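# Put one soap bar in each of three lidded boxes

## Task

Finish with all three boxes upright, each containing exactly one bar of soap and each covered by its lid; at the start a box may already be closed while having nothing inside.

## Robot and tools

Robot: two six-joint arms, left_arm and right_arm, each ending in a parallel two-finger gripper. In the scene frame the origin sits at table-top height midway between the nominal arm bases, +z points up, +x points out over the table, and left_arm is on the +y side. Arm names do not match image sides. Calibrated bases: left_arm at (-0.046, +0.275, 0) m, quat_wxyz (+1.000, 0, 0, +0.012); right_arm at (-0.022, -0.322, 0) m, quat_wxyz (+1.000, 0, 0, -0.026). Up is +z in both base frames.

Frames in results: each arm's end_effector_position (metres) and end_effector_quat_wxyz are given in that arm's own base frame, as is its wrist camera pose. Fixed cameras and the table use the scene frame. The reported point lies between the finger pads, roughly 1 cm short of the tips; fingers extend along gripper +z and spread along gripper y. Printed hand poses may be off by a few cm, more at long reach.

The 14-number row (used by execute_actions and move): first left_arm, then right_arm, 7 numbers each, in this order: wrist pitch (joint4), waist (joint1), wrist roll (joint6), wrist yaw (joint5), elbow (joint3), shoulder (joint2), gripper opening. Every number lies in [-1, 1]. The six joint numbers are offsets, not poses: they count from the arm's Joint targets as they stood when the action (or move) began, not from the previous row. A value of 1.0 equals 1.83 rad for wrist pitch, 1.264 rad waist, 7.625 rad wrist roll, 6.358 rad wrist yaw, 1.276 rad elbow, 1.32 rad shoulder. The opening is absolute: +1 fully open (0.094 m pad gap), -1 shut. An arm you want still gets zeros for its joints plus its current opening command again, since 0 there means half closed.

Joint ranges (rad): waist -2.880..2.880, shoulder 0.000..3.142, elbow 0.000..3.019, wrist pitch -1.693..1.571, wrist yaw -1.571..1.571, wrist roll -2.094..2.094. Real ends may differ by up to 0.084 rad. An action asking a joint more than 0.084 rad beyond its end is rejected for both arms; if the first action of a call fails this, the call is rejected. A joint pushed past its real end stops there and the result may print "joint sent to its limit".

execute_actions(actions, cameras): actions is a list of actions; each action is up to 15 rows, one per 1/30 s step, and the last row is held until 15 steps pass. An empty list just reports state and images. Joint targets cannot lead measured angles by more than a fixed margin per step, and targets that would shift the gripper over 110 mm are scaled back, so big offsets may need several actions; finish them with further commands.

move(target, speed, blend, opening_speed, blocking, cameras): target is one 14-number row or up to 15 rows; all offsets in every row count from the same starting Joint targets. Joints travel in sync, so the hand traces a curve, with no collision avoidance. speed is rad/s for the joint with most to travel (0.01 to 2, default 0.5), one value or one per target. blend (rad) rounds corners of a list. opening_speed (0.2 or more, per second on the -1..+1 scale) ramps the fingers; use a low value on fragile items. blocking=false returns early while the move continues. The result adds a "move:" line: done, off_target (resting more than 0.035 rad from target), moving, held or fault, optional limits=held, and the worst joint error per arm. Neither done nor off_target proves contact or its absence.

wait(seconds 0..10): lets time pass holding the last commands. stop(): brakes a running move. zoom_image(camera, region=[x0,y0,x1,y1], at most 504x504 px) magnifies the latest image of cam_high, cam_low, cam_left_wrist or cam_right_wrist. read_manual(section="licences") only gives licence text. finished_scene(scene) ends the current scene irreversibly; pass its number.

Cameras: cam_high and cam_low 896x504, cam_left_wrist and cam_right_wrist 672x504; the cameras argument picks which (omit for all, [] for none).

Result lines: Joint positions and Joint velocities per arm in the joint order above, plus finger gap (m); Joint targets are what the next offsets start from; Tool commands shows current gripper commands; grip_measured uses the opening scale and reads slightly narrower than a squeezed object, so it never shows a clear contact step; grip_effort_nm is motor effort (negative closing), not pad force; joint torques include arm weight, and the 1st and 5th wrap at ±28 N m. "joint command not followed" means the clearance check altered targets. Calls with actions also list joint positions at sample steps.

Grasping: close only as far as needed (about 0.05 below first-touch reading gives full force, more for small or round items); release by commanding well above grip_measured. Pads squeeze about 50 to 64 N each.

Avoid: letting anything leave the table, dropping or flinging parts, fast impacts or deep presses into objects, arms hitting each other (can fail the scene), and pressing toward unreachable poses. To stop pushing, command targets back past the measured positions. Holding loads or stretching out heats motors; at 100 °C an arm goes limp for 30 s or more, sometimes without a prior MOTOR HOT line. Brief outside tugs on held or loose items can occur. Simulation keeps running while you think.

Each tool is called after "Request:" as name(argument=value, ...), one argument or row to a line, values as JSON.

## Session

Request:
execute_actions(
  actions=[],
)

Scene clock: 0.00 s.
left_arm: end_effector_position=(+0.5905, -0.2707, +0.2097) grip_measured=+1.000 grip_effort_nm=n/a end_effector_quat_wxyz=(+0.442, -0.131, +0.873, +0.161) | right_arm: end_effector_position=(+0.1384, +0.3040, +0.3106) grip_measured=+1.000 grip_effort_nm=n/a end_effector_quat_wxyz=(+0.083, -0.601, +0.786, +0.123)
Joint names: [wrist pitch, waist, wrist roll, wrist yaw, elbow, shoulder]
Joint positions: left_arm=[-0.693 -0.629 -0.666 -0.848 1.484 1.795 0.094] | right_arm=[-1.458 1.064 -0.221 -0.157 1.194 1.054 0.094]
Joint velocities: within noise
Joint torques (N m): no reading
Motor temperatures (°C): left_arm=[31 32 31 29 29 32 33] | right_arm=[34 34 31 31 34 30 30]
Heat: left arm: hottest gripper 33 °C; right arm: hottest waist 34 °C.
Joint targets: left_arm=[-0.691 -0.629 -0.666 -0.848 1.507 1.800] | right_arm=[-1.457 1.064 -0.221 -0.157 1.218 1.057]
Tool commands: left_gripper/opening=+1.0 right_gripper/opening=+1.0

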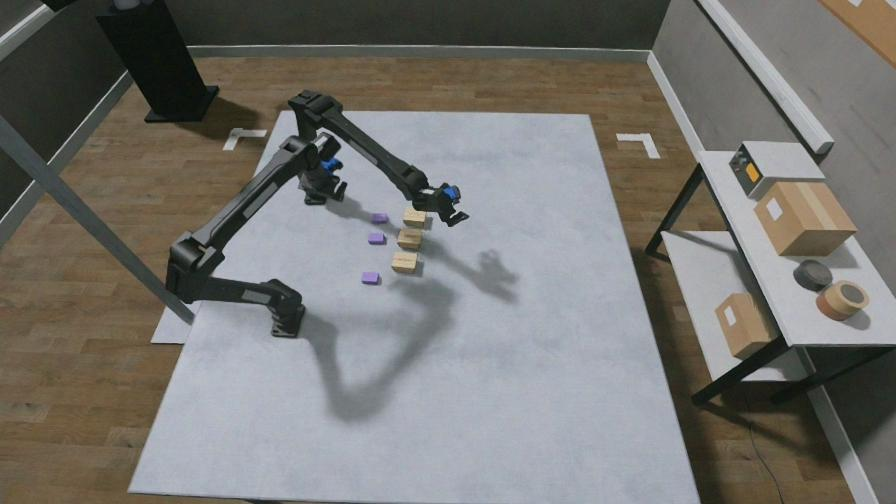

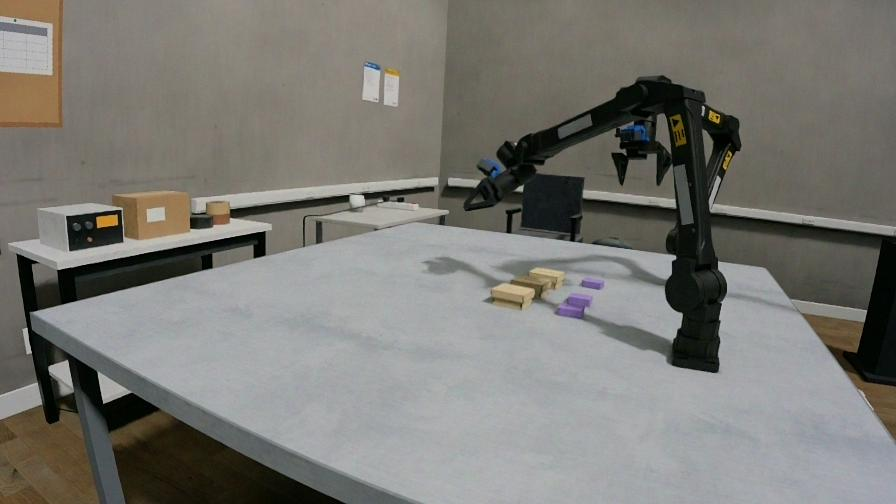

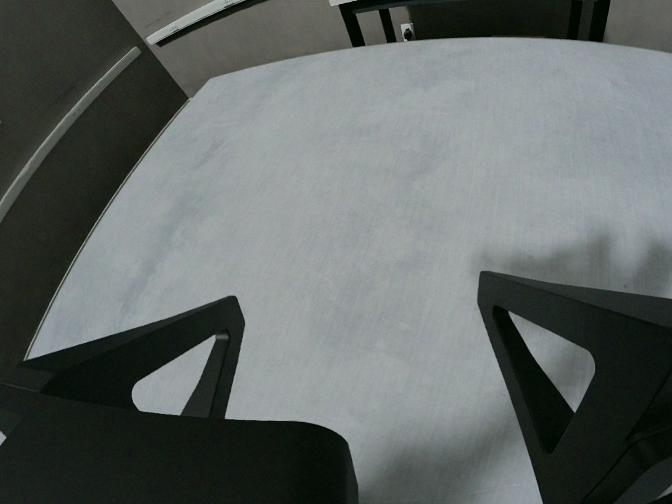

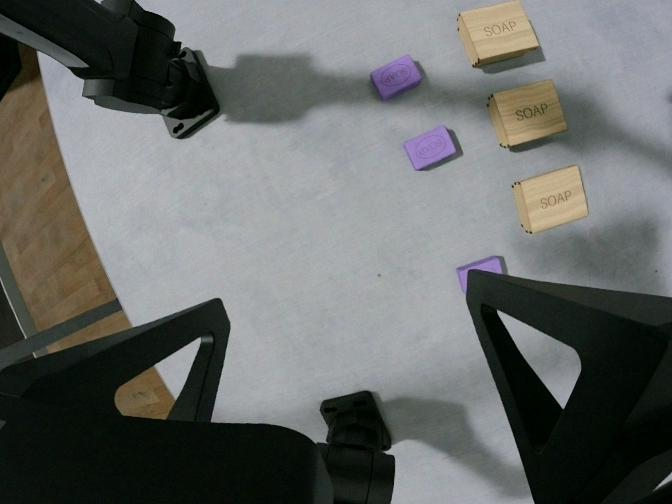

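Request:
zoom_image(
  camera="cam_right_wrist",
  region=[360, 0, 640, 300],
)

Request:
zoom_image(
  camera="cam_low",
  region=[470, 250, 620, 330],
)

Request:
zoom_image(
  camera="cam_high",
  region=[350, 190, 470, 300],
)

Scaled by 1.680 from the camera's 672x504 image, which has a finer 960x720 frame.

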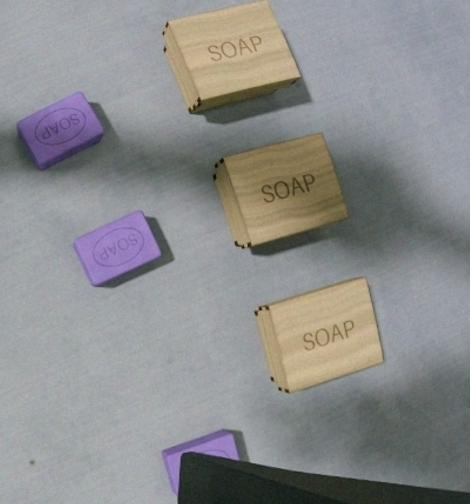

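Scaled by 3.360 from the camera's 896x504 image, which has a finer 1280x720 frame.

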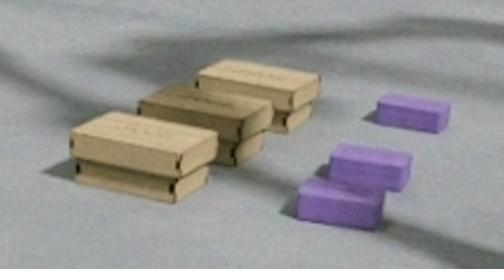

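Scaled by 4.200 from the camera's 896x504 image, which has a finer 1280x720 frame.

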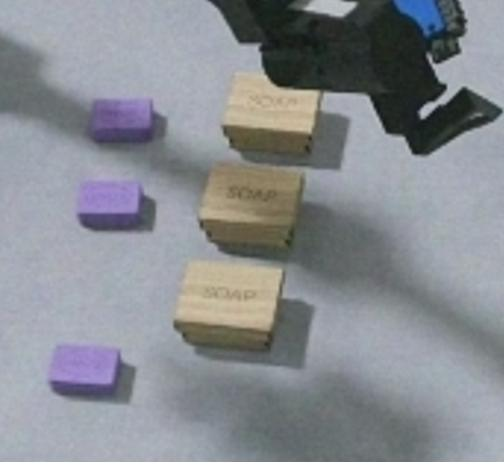

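Request:
move(
  target=[-0.457,0.972,0.0873,0.1334,-0.051,-0.239,1,0,0,0,0,0,0,1],
  speed=1.0,
  cameras=[],
)

Request:
move(
  target=[0,0,0,0,0,0,1,-0.1055,-0.185,0.029,0.0247,0.44,0.488,1],
  speed=0.8,
  cameras=["cam_right_wrist","cam_high"],
)

Request:
zoom_image(
  camera="cam_right_wrist",
  region=[84, 0, 588, 504],
)

Scene clock: 146.80 s.
left_arm: end_effector_position=(+0.3673, +0.2545, +0.2533) grip_measured=+1.000 grip_effort_nm=-0.012 end_effector_quat_wxyz=(+0.008, -0.305, +0.952, +0.004) | right_arm: end_effector_position=(+0.1384, +0.3040, +0.3106) grip_measured=+1.000 grip_effort_nm=-0.046 end_effector_quat_wxyz=(+0.083, -0.601, +0.786, +0.123)
Joint names: [wrist pitch, waist, wrist roll, wrist yaw, elbow, shoulder]
Joint positions: left_arm=[-1.516 0.606 -0.014 -0.003 1.458 1.495 0.094] | right_arm=[-1.458 1.064 -0.221 -0.157 1.194 1.054 0.094]
Joint velocities: within noise
Joint torques (N m): left_arm=[0.65 -2.02 0.1 0.1 9.07 -16.44] | right_arm=[0.9 0.09 0 -0.3 12.21 -6.01]
Motor temperatures (°C): left_arm=[30 31 30 29 41 38 31] | right_arm=[34 34 30 30 44 30 30]
Heat: left arm: hottest elbow 41 °C; right arm: hottest elbow 44 °C.
Joint targets: left_arm=[-1.527 0.600 0.000 0.001 1.442 1.485] | right_arm=[-1.457 1.064 -0.221 -0.157 1.218 1.057]
move: done
No camera images: "cameras" was empty.

Scene clock: 148.43 s.
left_arm: end_effector_position=(+0.3672, +0.2544, +0.2533) grip_measured=+1.000 grip_effort_nm=-0.007 end_effector_quat_wxyz=(+0.008, -0.305, +0.952, +0.004) | right_arm: end_effector_position=(+0.3416, +0.3737, +0.2640) grip_measured=+1.000 grip_effort_nm=-0.042 end_effector_quat_wxyz=(-0.019, -0.409, +0.912, -0.008)
Joint names: [wrist pitch, waist, wrist roll, wrist yaw, elbow, shoulder]
Joint positions: left_arm=[-1.516 0.606 -0.013 -0.003 1.458 1.495 0.094] | right_arm=[-1.642 0.831 -0.012 -0.001 1.721 1.691 0.094]
Joint velocities: within noise
Joint torques (N m): left_arm=[0.65 -2.08 0.1 0.09 9.06 -16.44] | right_arm=[0.02 0.03 0.17 -0.11 14.65 -15.27]
Motor temperatures (°C): left_arm=[30 31 30 29 41 38 31] | right_arm=[34 34 30 30 45 30 30]
Heat: left arm: hottest elbow 41 °C; right arm: hottest elbow 45 °C.
Joint targets: left_arm=[-1.528 0.600 0.000 0.001 1.442 1.485] | right_arm=[-1.650 0.830 0.000 0.000 1.779 1.700]
move: off_target (right_arm); right_arm: the elbow is farthest, 0.058 rad from its target
Images, in order (width x height): cam_high 896x504, cam_right_wrist 672x504.

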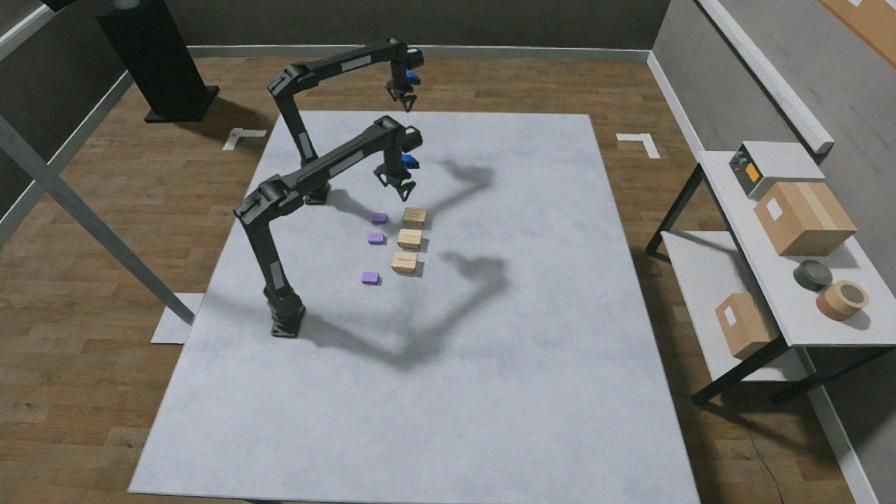

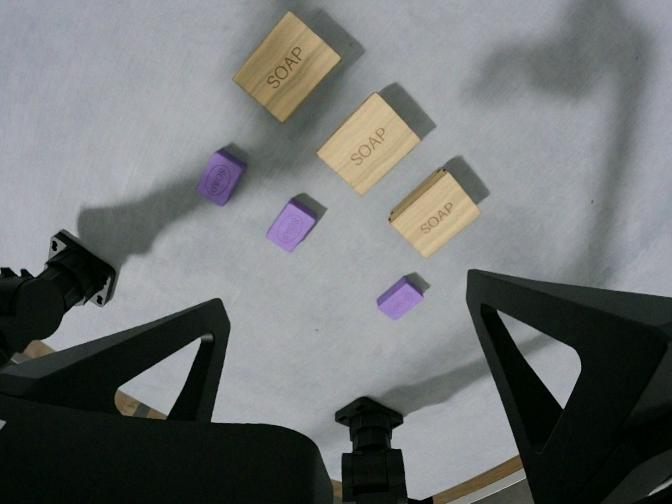

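Scaled by 1.000.

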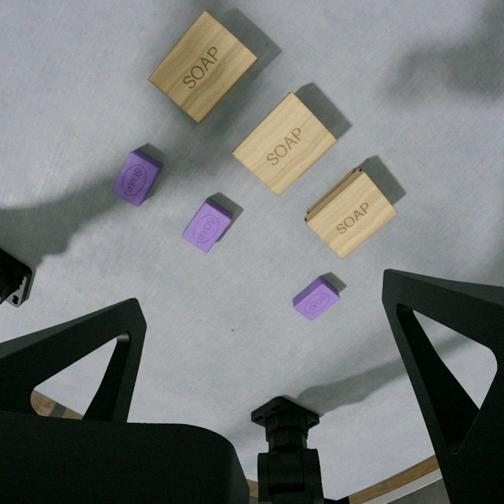

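Request:
move(
  target=[0,0,0,0,0,0,1,0.232,-0.153,0.088,0,-0.408,-0.073,1],
  speed=0.8,
  cameras=["cam_right_wrist","cam_low"],
)

Request:
zoom_image(
  camera="cam_low",
  region=[450, 200, 650, 340],
)

Scene clock: 196.70 s.
left_arm: end_effector_position=(+0.3672, +0.2544, +0.2533) grip_measured=+1.000 grip_effort_nm=-0.012 end_effector_quat_wxyz=(+0.008, -0.305, +0.952, +0.004) | right_arm: end_effector_position=(+0.3729, +0.2776, +0.1309) grip_measured=+1.000 grip_effort_nm=-0.046 end_effector_quat_wxyz=(-0.003, +0.009, +1.000, -0.002)
Joint names: [wrist pitch, waist, wrist roll, wrist yaw, elbow, shoulder]
Joint positions: left_arm=[-1.516 0.606 -0.013 -0.003 1.458 1.495 0.094] | right_arm=[-1.234 0.64 0.659 -0.001 1.273 1.617 0.094]
Joint velocities: within noise
Joint torques (N m): left_arm=[0.65 -2.02 0.1 0.09 9.06 -16.44] | right_arm=[0.68 -0.21 0.12 -0.08 7.99 -15.03]
Motor temperatures (°C): left_arm=[30 31 29 28 41 35 30] | right_arm=[33 34 29 30 47 34 30]
Heat: left arm: hottest elbow 41 °C; right arm: hottest elbow 47 °C.
Joint targets: left_arm=[-1.527 0.600 0.000 0.001 1.442 1.485] | right_arm=[-1.226 0.637 0.671 0.000 1.258 1.604]
move: done
Images, in order (width x height): cam_low 896x504, cam_right_wrist 672x504.

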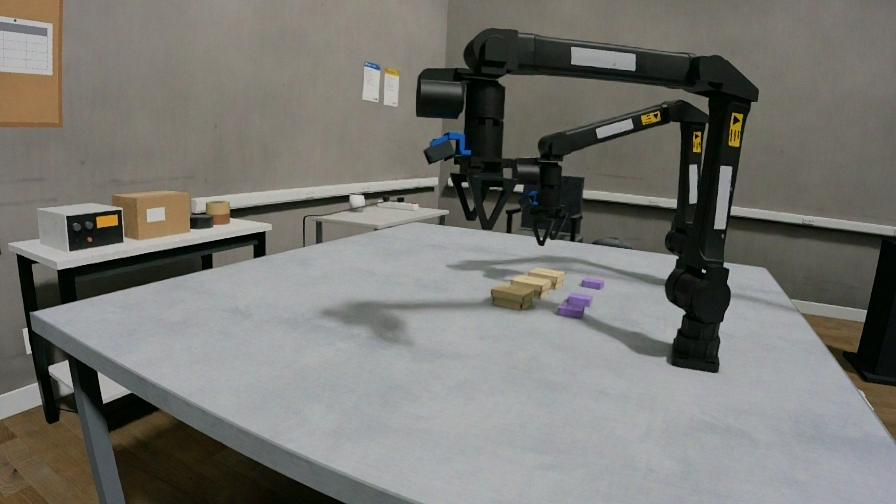

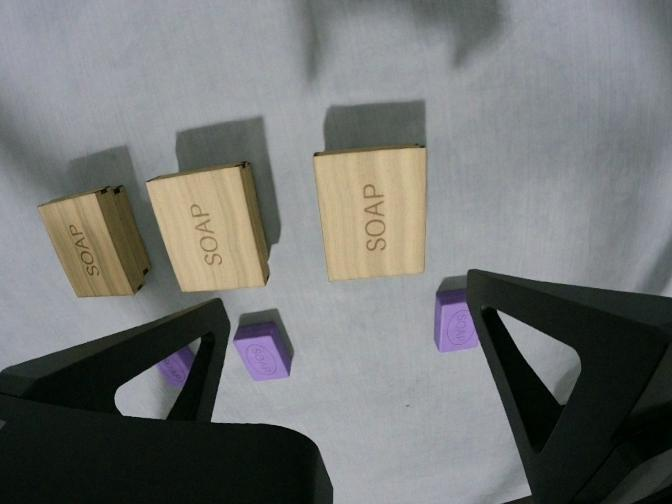

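Scaled by 2.520 from the camera's 896x504 image, which has a finer 1280x720 frame.

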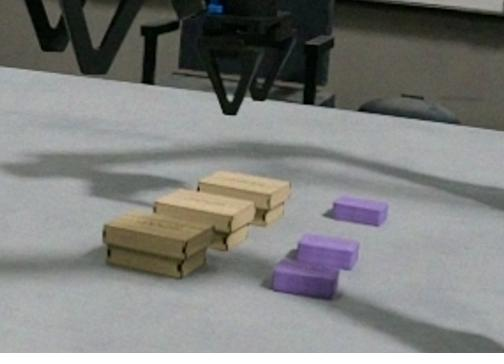

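Request:
move(
  target=[
    [0,0,0,0,0,0,1,0.071,-0.023,0,0,-0.061,0.0386,1],
    [0,0,0,0,0,0,1,0.136,-0.023,0,0,-0.105,0.086,1],
  ],
  speed=0.3,
  blend=0.05,
  cameras=["cam_right_wrist","cam_low"],
)

Request:
zoom_image(
  camera="cam_low",
  region=[450, 220, 630, 340],
)

Scene clock: 232.37 s.
left_arm: end_effector_position=(+0.3672, +0.2544, +0.2533) grip_measured=+1.000 grip_effort_nm=-0.007 end_effector_quat_wxyz=(+0.008, -0.305, +0.952, +0.004) | right_arm: end_effector_position=(+0.3807, +0.2686, +0.0475) grip_measured=+1.000 grip_effort_nm=-0.056 end_effector_quat_wxyz=(+0.008, +0.022, +1.000, +0.007)
Joint names: [wrist pitch, waist, wrist roll, wrist yaw, elbow, shoulder]
Joint positions: left_arm=[-1.516 0.606 -0.013 -0.003 1.458 1.495 0.094] | right_arm=[-0.986 0.615 0.659 -0.001 1.136 1.699 0.094]
Joint velocities: within noise
Joint torques (N m): left_arm=[0.65 -2.08 0.09 0.09 9.06 -16.44] | right_arm=[0.76 -0.56 0.11 -0.08 7.34 -13.04]
Motor temperatures (°C): left_arm=[29 31 29 28 41 35 30] | right_arm=[33 34 29 30 44 34 30]
Heat: left arm: hottest elbow 41 °C; right arm: hottest elbow 44 °C.
Joint targets: left_arm=[-1.527 0.600 0.000 0.001 1.442 1.485] | right_arm=[-0.977 0.608 0.671 0.000 1.124 1.718]
move: done
Images, in order (width x height): cam_low 896x504, cam_right_wrist 672x504.

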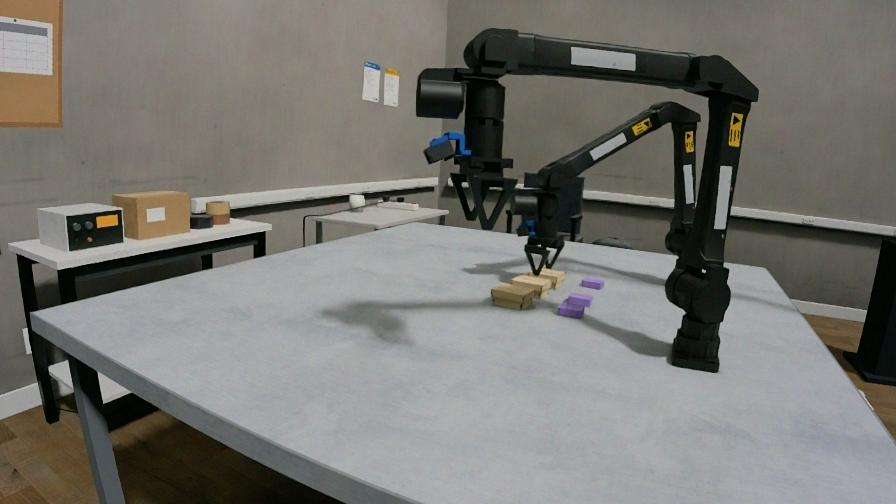

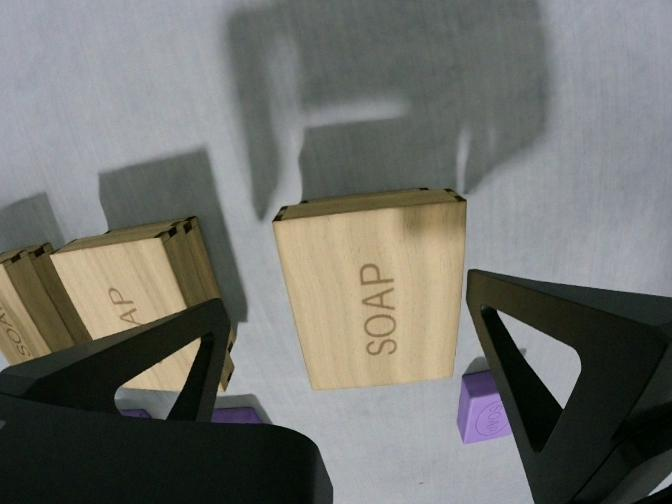

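Scaled by 2.800 from the camera's 896x504 image, which has a finer 1280x720 frame.

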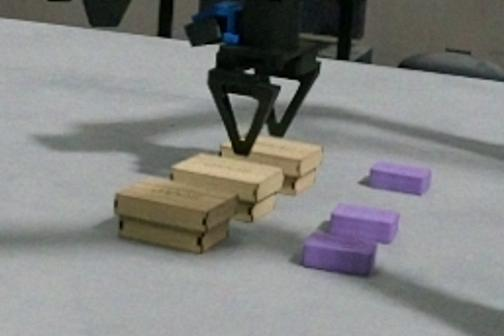

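Request:
move(
  target=[0,0,0,0,0,0,1,0.0246,-0.0125,0,0,-0.0248,0.0101,1],
  speed=0.3,
  cameras=["cam_right_wrist","cam_low"],
)

Request:
zoom_image(
  camera="cam_low",
  region=[480, 240, 600, 320],
)

Scene clock: 253.53 s.
left_arm: end_effector_position=(+0.3672, +0.2544, +0.2533) grip_measured=+1.000 grip_effort_nm=-0.012 end_effector_quat_wxyz=(+0.008, -0.305, +0.952, +0.004) | right_arm: end_effector_position=(+0.3823, +0.2606, +0.0344) grip_measured=+1.000 grip_effort_nm=-0.042 end_effector_quat_wxyz=(+0.011, +0.030, +0.999, +0.009)
Joint names: [wrist pitch, waist, wrist roll, wrist yaw, elbow, shoulder]
Joint positions: left_arm=[-1.516 0.606 -0.013 -0.003 1.458 1.495 0.094] | right_arm=[-0.941 0.599 0.659 -0.001 1.106 1.708 0.094]
Joint velocities: within noise
Joint torques (N m): left_arm=[0.66 -2.02 0.09 0.09 9.07 -16.44] | right_arm=[0.69 -0.56 0.12 -0.08 7.01 -12.45]
Motor temperatures (°C): left_arm=[29 31 29 28 40 35 30] | right_arm=[33 34 29 30 43 33 30]
Heat: left arm: hottest elbow 40 °C; right arm: hottest elbow 43 °C.
Joint targets: left_arm=[-1.527 0.600 0.000 0.001 1.442 1.485] | right_arm=[-0.932 0.592 0.671 0.000 1.093 1.731]
move: done
Images, in order (width x height): cam_low 896x504, cam_right_wrist 672x504.

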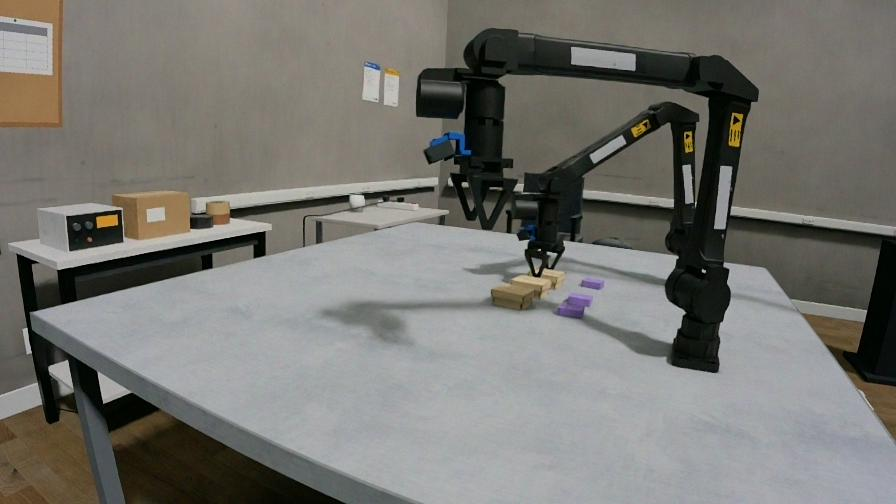

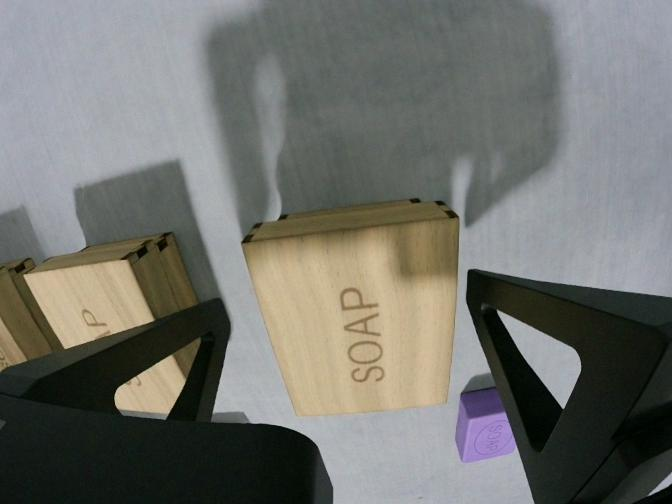

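Scaled by 4.200 from the camera's 896x504 image, which has a finer 1280x720 frame.

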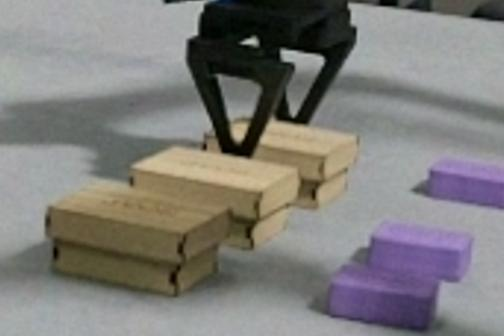

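Request:
move(
  target=[0,0,0,0,0,0,1,0,0,0,0,0,0,0.25],
  opening_speed=0.5,
  cameras=["cam_right_wrist"],
)

Scene clock: 272.13 s.
left_arm: end_effector_position=(+0.3672, +0.2544, +0.2533) grip_measured=+1.000 grip_effort_nm=-0.012 end_effector_quat_wxyz=(+0.008, -0.305, +0.952, +0.004) | right_arm: end_effector_position=(+0.3824, +0.2606, +0.0344) grip_measured=+0.368 grip_effort_nm=-1.043 end_effector_quat_wxyz=(+0.011, +0.030, +0.999, +0.009)
Joint names: [wrist pitch, waist, wrist roll, wrist yaw, elbow, shoulder]
Joint positions: left_arm=[-1.516 0.606 -0.013 -0.003 1.458 1.495 0.094] | right_arm=[-0.94 0.599 0.659 -0.001 1.106 1.708 0.064]
Joint velocities: within noise
Joint torques (N m): left_arm=[0.65 -2.08 0.1 0.09 9.07 -16.44] | right_arm=[0.76 -0.5 0.11 -0.1 6.99 -12.51]
Motor temperatures (°C): left_arm=[29 31 29 28 40 35 30] | right_arm=[33 34 29 30 42 32 30]
Heat: left arm: hottest elbow 40 °C; right arm: hottest elbow 42 °C.
Joint targets: left_arm=[-1.527 0.600 0.000 0.001 1.442 1.485] | right_arm=[-0.932 0.592 0.671 0.000 1.093 1.731]
move: done
Images, in order (width x height): cam_right_wrist 672x504.

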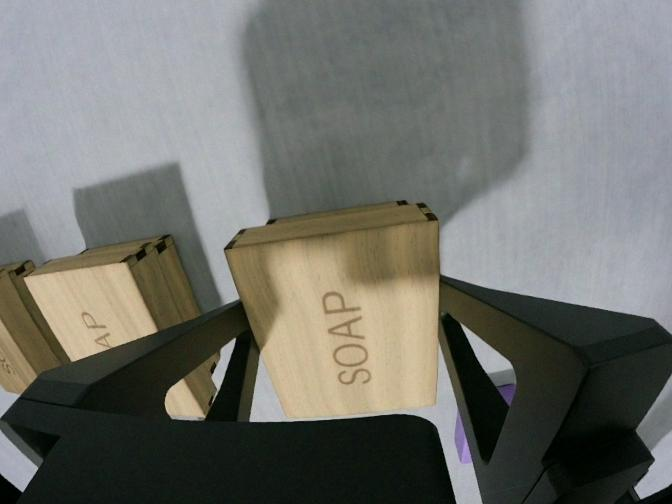

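Request:
move(
  target=[
    [0,0,0,0,0,0,1,-0.0563,0,0,0,0.033,-0.0455,0.25],
    [0,0,0,0,0,0,1,-0.1358,0,0,0,0.095,-0.0958,0.25],
  ],
  speed=0.25,
  blend=0.03,
  cameras=["cam_right_wrist","cam_high"],
)

Request:
zoom_image(
  camera="cam_high",
  region=[350, 190, 470, 300],
)

Request:
wait(
  seconds=0,
  cameras=["cam_low","cam_left_wrist"],
)

Request:
zoom_image(
  camera="cam_low",
  region=[480, 240, 600, 320],
)

Scene clock: 293.33 s.
left_arm: end_effector_position=(+0.3672, +0.2544, +0.2533) grip_measured=+1.000 grip_effort_nm=-0.007 end_effector_quat_wxyz=(+0.008, -0.305, +0.952, +0.004) | right_arm: end_effector_position=(+0.3608, +0.2459, +0.0942) grip_measured=+0.366 grip_effort_nm=-1.072 end_effector_quat_wxyz=(-0.021, +0.031, +0.999, -0.015)
Joint names: [wrist pitch, waist, wrist roll, wrist yaw, elbow, shoulder]
Joint positions: left_arm=[-1.516 0.606 -0.013 -0.003 1.458 1.495 0.094] | right_arm=[-1.172 0.599 0.66 -0.001 1.162 1.613 0.064]
Joint velocities: within noise
Joint torques (N m): left_arm=[0.65 -2.02 0.09 0.09 9.07 -16.5] | right_arm=[0.05 -0.56 0.11 -0.1 13.07 -13.92]
Motor temperatures (°C): left_arm=[29 31 29 28 40 35 30] | right_arm=[33 34 29 30 42 32 31]
Heat: left arm: hottest elbow 40 °C; right arm: hottest elbow 42 °C.
Joint targets: left_arm=[-1.527 0.600 0.000 0.001 1.442 1.485] | right_arm=[-1.180 0.592 0.671 0.000 1.214 1.604]
move: off_target (right_arm); right_arm: the elbow is farthest, 0.052 rad from its target
Images, in order (width x height): cam_high 896x504, cam_right_wrist 672x504.

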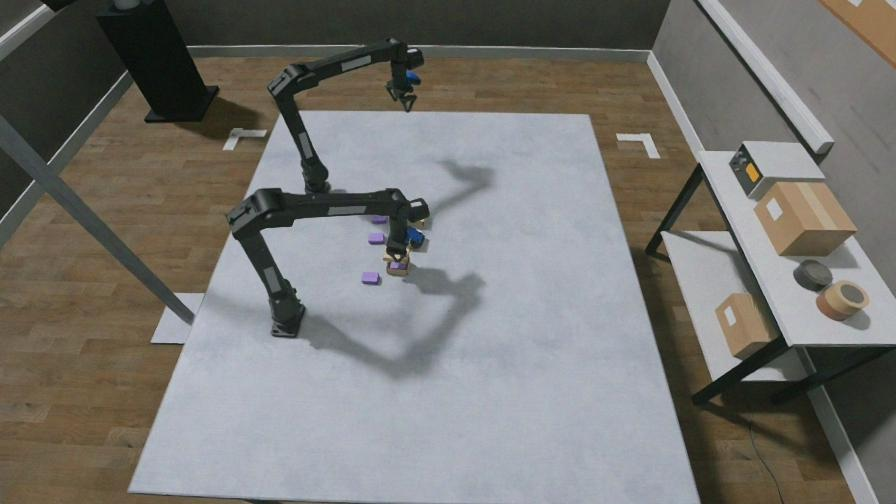

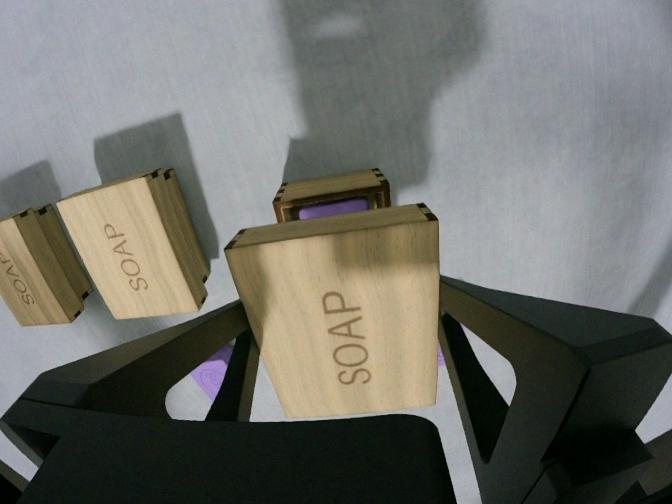

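Scaled by 4.200 from the camera's 896x504 image, which has a finer 1280x720 frame.

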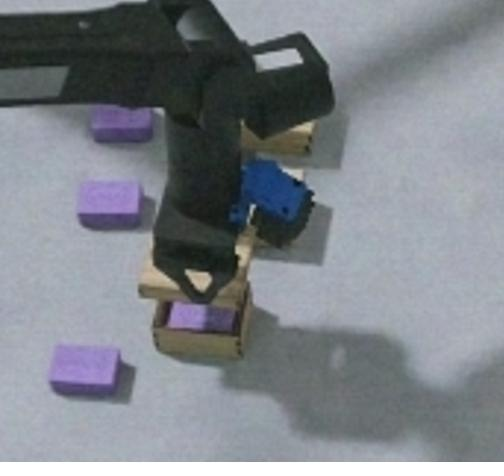

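Scene clock: 293.33 s.
left_arm: end_effector_position=(+0.3672, +0.2544, +0.2533) grip_measured=+1.000 grip_effort_nm=-0.007 end_effector_quat_wxyz=(+0.008, -0.305, +0.952, +0.004) | right_arm: end_effector_position=(+0.3608, +0.2459, +0.0942) grip_measured=+0.366 grip_effort_nm=-1.072 end_effector_quat_wxyz=(-0.021, +0.031, +0.999, -0.015)
Joint names: [wrist pitch, waist, wrist roll, wrist yaw, elbow, shoulder]
Joint positions: left_arm=[-1.516 0.606 -0.013 -0.003 1.458 1.495 0.094] | right_arm=[-1.172 0.599 0.66 -0.001 1.162 1.613 0.064]
Joint velocities: within noise
Joint torques (N m): left_arm=[0.65 -2.02 0.09 0.09 9.07 -16.5] | right_arm=[0.05 -0.56 0.11 -0.1 13.07 -13.92]
Motor temperatures (°C): left_arm=[29 31 29 28 40 35 30] | right_arm=[33 34 29 30 42 32 31]
Heat: left arm: hottest elbow 40 °C; right arm: hottest elbow 42 °C.
Joint targets: left_arm=[-1.527 0.600 0.000 0.001 1.442 1.485] | right_arm=[-1.180 0.592 0.671 0.000 1.214 1.604]
Tool commands: left_gripper/opening=+1.0 right_gripper/opening=+0.25
Images, in order (width x height): cam_low 896x504, cam_left_wrist 672x504.

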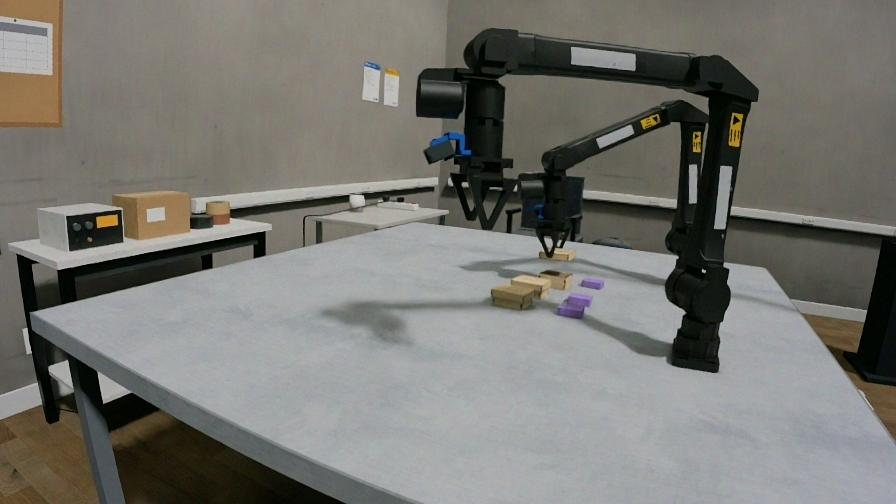

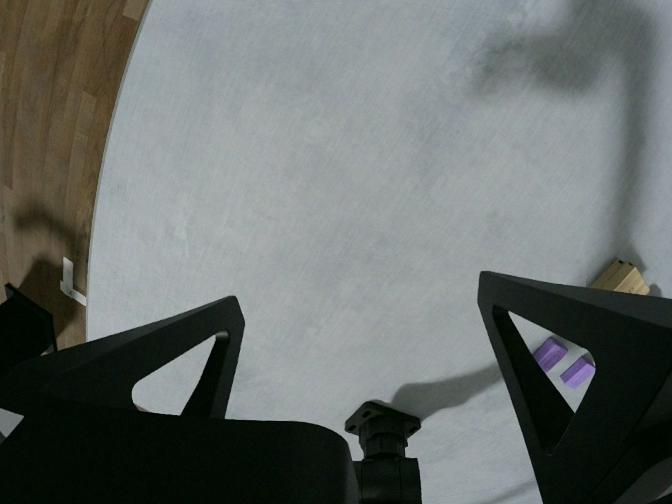

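Scaled by 4.200 from the camera's 896x504 image, which has a finer 1280x720 frame.

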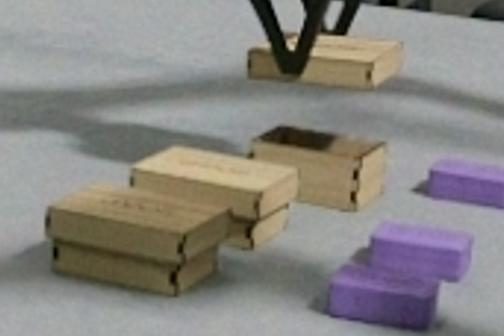

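Request:
move(
  target=[0,0,0,0,0,0,1,-0.0126,0,0,0,-0.101,-0.149,0.25],
  speed=0.3,
  cameras=["cam_right_wrist"],
)

Request:
zoom_image(
  camera="cam_right_wrist",
  region=[200, 50, 500, 250],
)

Scene clock: 306.47 s.
left_arm: end_effector_position=(+0.3672, +0.2544, +0.2533) grip_measured=+1.000 grip_effort_nm=-0.012 end_effector_quat_wxyz=(+0.008, -0.305, +0.952, +0.004) | right_arm: end_effector_position=(+0.3372, +0.2297, +0.1499) grip_measured=+0.366 grip_effort_nm=-1.077 end_effector_quat_wxyz=(+0.022, +0.031, +0.999, +0.017)
Joint names: [wrist pitch, waist, wrist roll, wrist yaw, elbow, shoulder]
Joint positions: left_arm=[-1.516 0.606 -0.013 -0.003 1.458 1.495 0.094] | right_arm=[-1.196 0.599 0.66 -0.001 1.1 1.419 0.064]
Joint velocities: within noise
Joint torques (N m): left_arm=[0.65 -2.08 0.09 0.09 9.07 -16.38] | right_arm=[0.23 -0.56 0.11 -0.1 8.12 -11.99]
Motor temperatures (°C): left_arm=[29 31 29 28 40 35 30] | right_arm=[33 34 29 30 45 33 31]
Heat: left arm: hottest elbow 40 °C; right arm: hottest elbow 45 °C.
Joint targets: left_arm=[-1.527 0.600 0.000 0.001 1.442 1.485] | right_arm=[-1.203 0.592 0.671 0.000 1.085 1.408]
move: done
Images, in order (width x height): cam_right_wrist 672x504.

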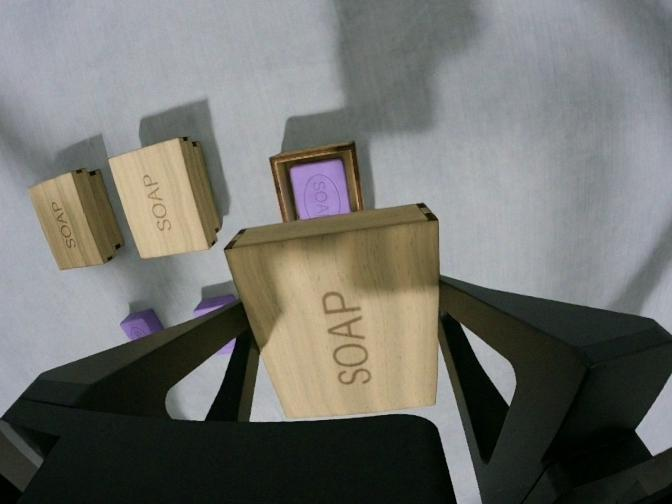

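Scaled by 1.680 from the camera's 672x504 image, which has a finer 960x720 frame.

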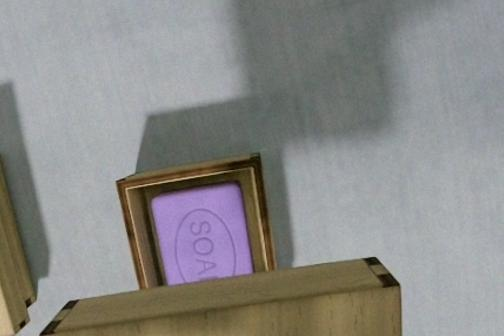

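Request:
move(
  target=[
    [0,0,0,0,0,0,1,0.0126,0,0,0,0.11,0.149,0.25],
    [0,0,0,0,0,0,1,0.0918,0,0,0,0.039,0.199,0.25],
  ],
  speed=0.3,
  blend=0.02,
  cameras=["cam_right_wrist"],
)

Scene clock: 344.90 s.
left_arm: end_effector_position=(+0.3672, +0.2544, +0.2533) grip_measured=+1.000 grip_effort_nm=-0.017 end_effector_quat_wxyz=(+0.008, -0.304, +0.953, +0.004) | right_arm: end_effector_position=(+0.3803, +0.2592, +0.0732) grip_measured=+0.366 grip_effort_nm=-1.072 end_effector_quat_wxyz=(+0.010, +0.031, +0.999, +0.008)
Joint names: [wrist pitch, waist, wrist roll, wrist yaw, elbow, shoulder]
Joint positions: left_arm=[-1.516 0.606 -0.013 -0.003 1.458 1.495 0.094] | right_arm=[-1.044 0.599 0.66 -0.001 1.148 1.649 0.064]
Joint velocities: within noise
Joint torques (N m): left_arm=[0.65 -2.08 0.09 0.09 9.06 -16.44] | right_arm=[0.75 -0.5 0.11 -0.1 7.54 -12.28]
Motor temperatures (°C): left_arm=[29 31 29 28 40 35 29] | right_arm=[33 34 29 30 42 33 32]
Heat: left arm: hottest elbow 40 °C; right arm: hottest elbow 42 °C.
Joint targets: left_arm=[-1.527 0.600 0.000 0.001 1.442 1.485] | right_arm=[-1.035 0.592 0.671 0.000 1.135 1.671]
move: done
Images, in order (width x height): cam_right_wrist 672x504.

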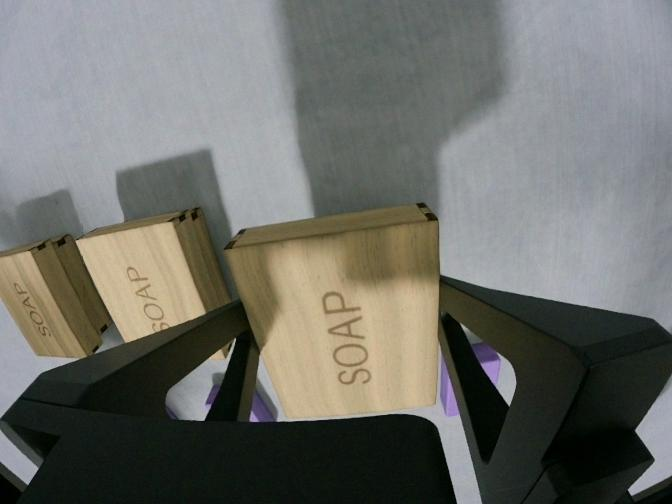

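Request:
move(
  target=[
    [0,0,0,0,0,0,1,0.0388,0,0,0,-0.0205,0.0339,0.25],
    [0,0,0,0,0,0,1,0.0563,0,0,0,-0.033,0.0455,0.25],
  ],
  speed=0.15,
  blend=0.01,
  cameras=["cam_right_wrist","cam_low"],
)

Request:
zoom_image(
  camera="cam_low",
  region=[480, 240, 600, 320],
)

Scene clock: 356.43 s.
left_arm: end_effector_position=(+0.3672, +0.2544, +0.2533) grip_measured=+1.000 grip_effort_nm=-0.012 end_effector_quat_wxyz=(+0.008, -0.304, +0.953, +0.004) | right_arm: end_effector_position=(+0.3837, +0.2610, +0.0484) grip_measured=+0.366 grip_effort_nm=-1.077 end_effector_quat_wxyz=(+0.013, +0.031, +0.999, +0.009)
Joint names: [wrist pitch, waist, wrist roll, wrist yaw, elbow, shoulder]
Joint positions: left_arm=[-1.516 0.606 -0.013 -0.003 1.458 1.495 0.094] | right_arm=[-0.974 0.599 0.661 0.001 1.123 1.688 0.064]
Joint velocities: within noise
Joint torques (N m): left_arm=[0.65 -2.02 0.09 0.09 9.06 -16.44] | right_arm=[1.94 -0.5 0.11 -0.2 5.79 -10.87]
Motor temperatures (°C): left_arm=[29 30 29 28 40 35 29] | right_arm=[33 34 29 30 42 33 32]
Heat: left arm: hottest elbow 40 °C; right arm: hottest elbow 42 °C.
Joint targets: left_arm=[-1.527 0.600 0.000 0.001 1.442 1.485] | right_arm=[-0.932 0.592 0.671 0.000 1.093 1.731]
move: off_target (right_arm); right_arm: the shoulder is farthest, 0.043 rad from its target
Images, in order (width x height): cam_low 896x504, cam_right_wrist 672x504.

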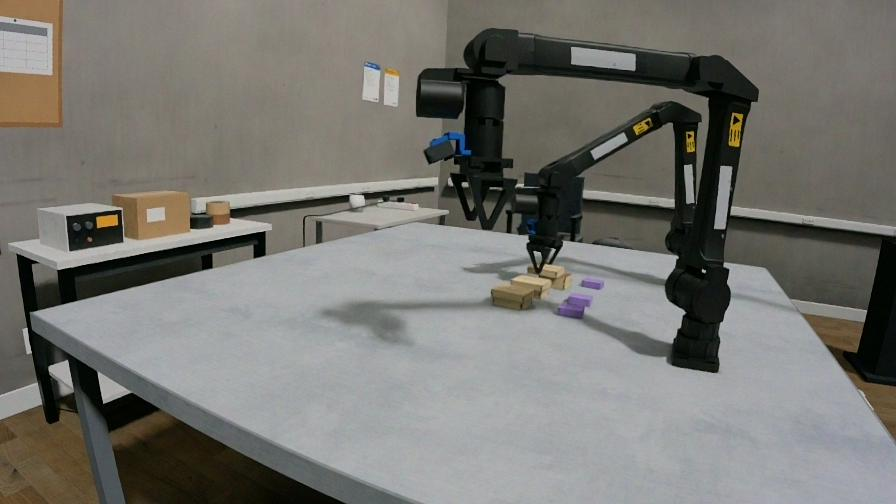

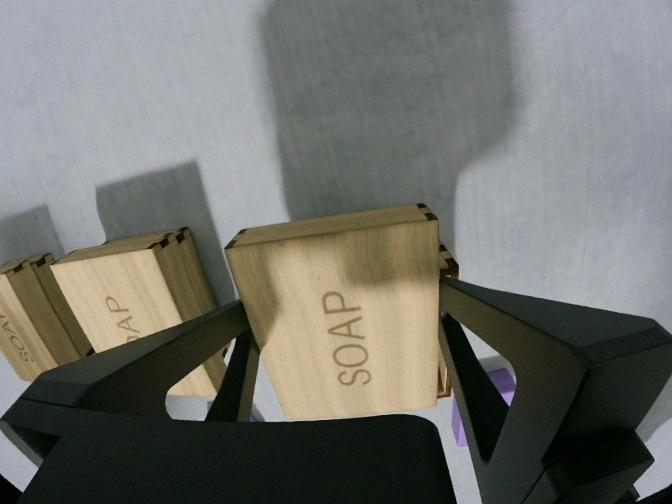

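Scaled by 4.200 from the camera's 896x504 image, which has a finer 1280x720 frame.

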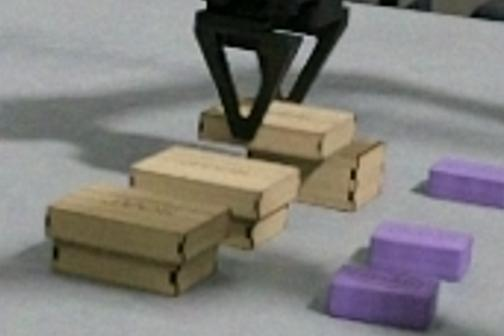

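Request:
move(
  target=[
    [0,0,0,0,0,0,1,-0.0563,0,0,0,0.033,-0.0455,0.25],
    [0,0,0,0,0,0,1,-0.0599,0,0,0,-0.0043,-0.0866,0.25],
  ],
  speed=0.2,
  cameras=["cam_right_wrist","cam_low"],
)

Request:
zoom_image(
  camera="cam_right_wrist",
  region=[190, 130, 490, 330],
)

Request:
zoom_image(
  camera="cam_low",
  region=[480, 240, 600, 320],
)

Scene clock: 418.63 s.
left_arm: end_effector_position=(+0.3672, +0.2544, +0.2533) grip_measured=+1.000 grip_effort_nm=-0.007 end_effector_quat_wxyz=(+0.008, -0.304, +0.953, +0.004) | right_arm: end_effector_position=(+0.3670, +0.2496, +0.0687) grip_measured=+0.366 grip_effort_nm=-1.077 end_effector_quat_wxyz=(+0.006, +0.031, +0.999, +0.004)
Joint names: [wrist pitch, waist, wrist roll, wrist yaw, elbow, shoulder]
Joint positions: left_arm=[-1.516 0.606 -0.013 -0.003 1.458 1.495 0.094] | right_arm=[-1.035 0.599 0.661 0.001 1.101 1.623 0.064]
Joint velocities: within noise
Joint torques (N m): left_arm=[0.66 -2.08 0.09 0.09 9.07 -16.44] | right_arm=[0.13 -0.56 0.11 -0.19 7.38 -13.92]
Motor temperatures (°C): left_arm=[29 30 29 28 40 35 29] | right_arm=[32 34 29 30 40 32 32]
Heat: left arm: hottest elbow 40 °C; right arm: hottest elbow 40 °C.
Joint targets: left_arm=[-1.527 0.600 0.000 0.001 1.442 1.485] | right_arm=[-1.042 0.592 0.671 0.000 1.087 1.616]
move: done
Images, in order (width x height): cam_low 896x504, cam_right_wrist 672x504.

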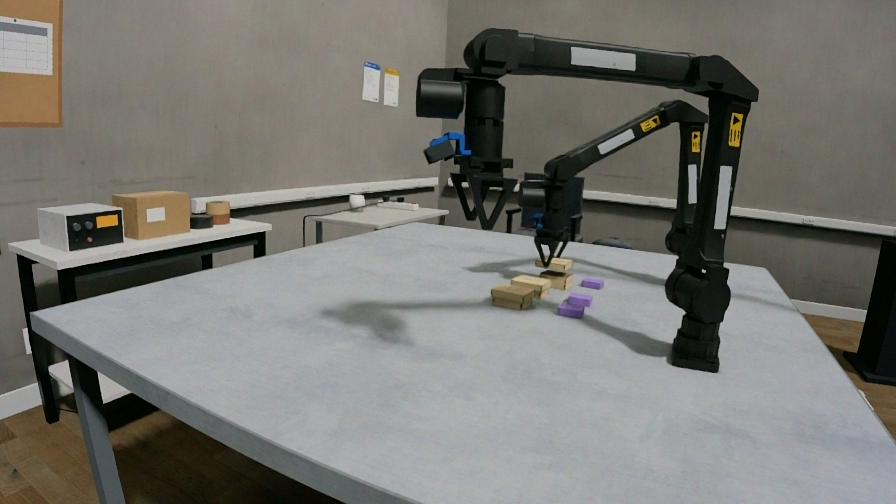

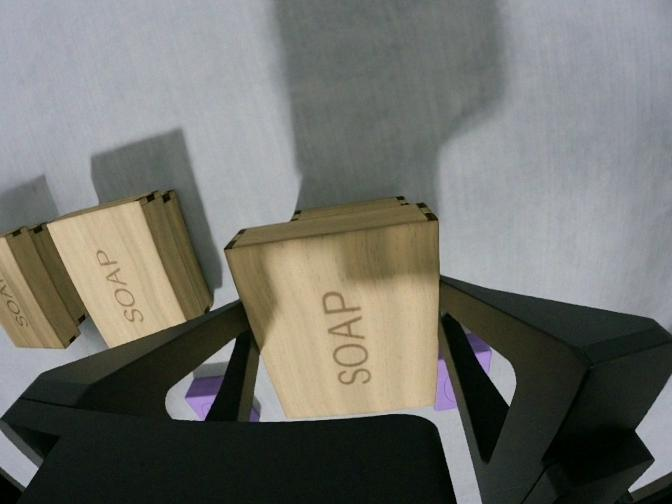

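Scaled by 1.680 from the camera's 672x504 image, which has a finer 960x720 frame.

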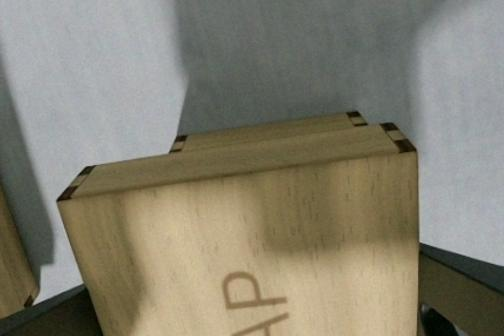

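Scaled by 4.200 from the camera's 896x504 image, which has a finer 1280x720 frame.

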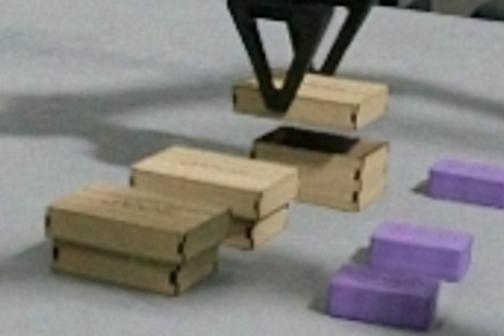

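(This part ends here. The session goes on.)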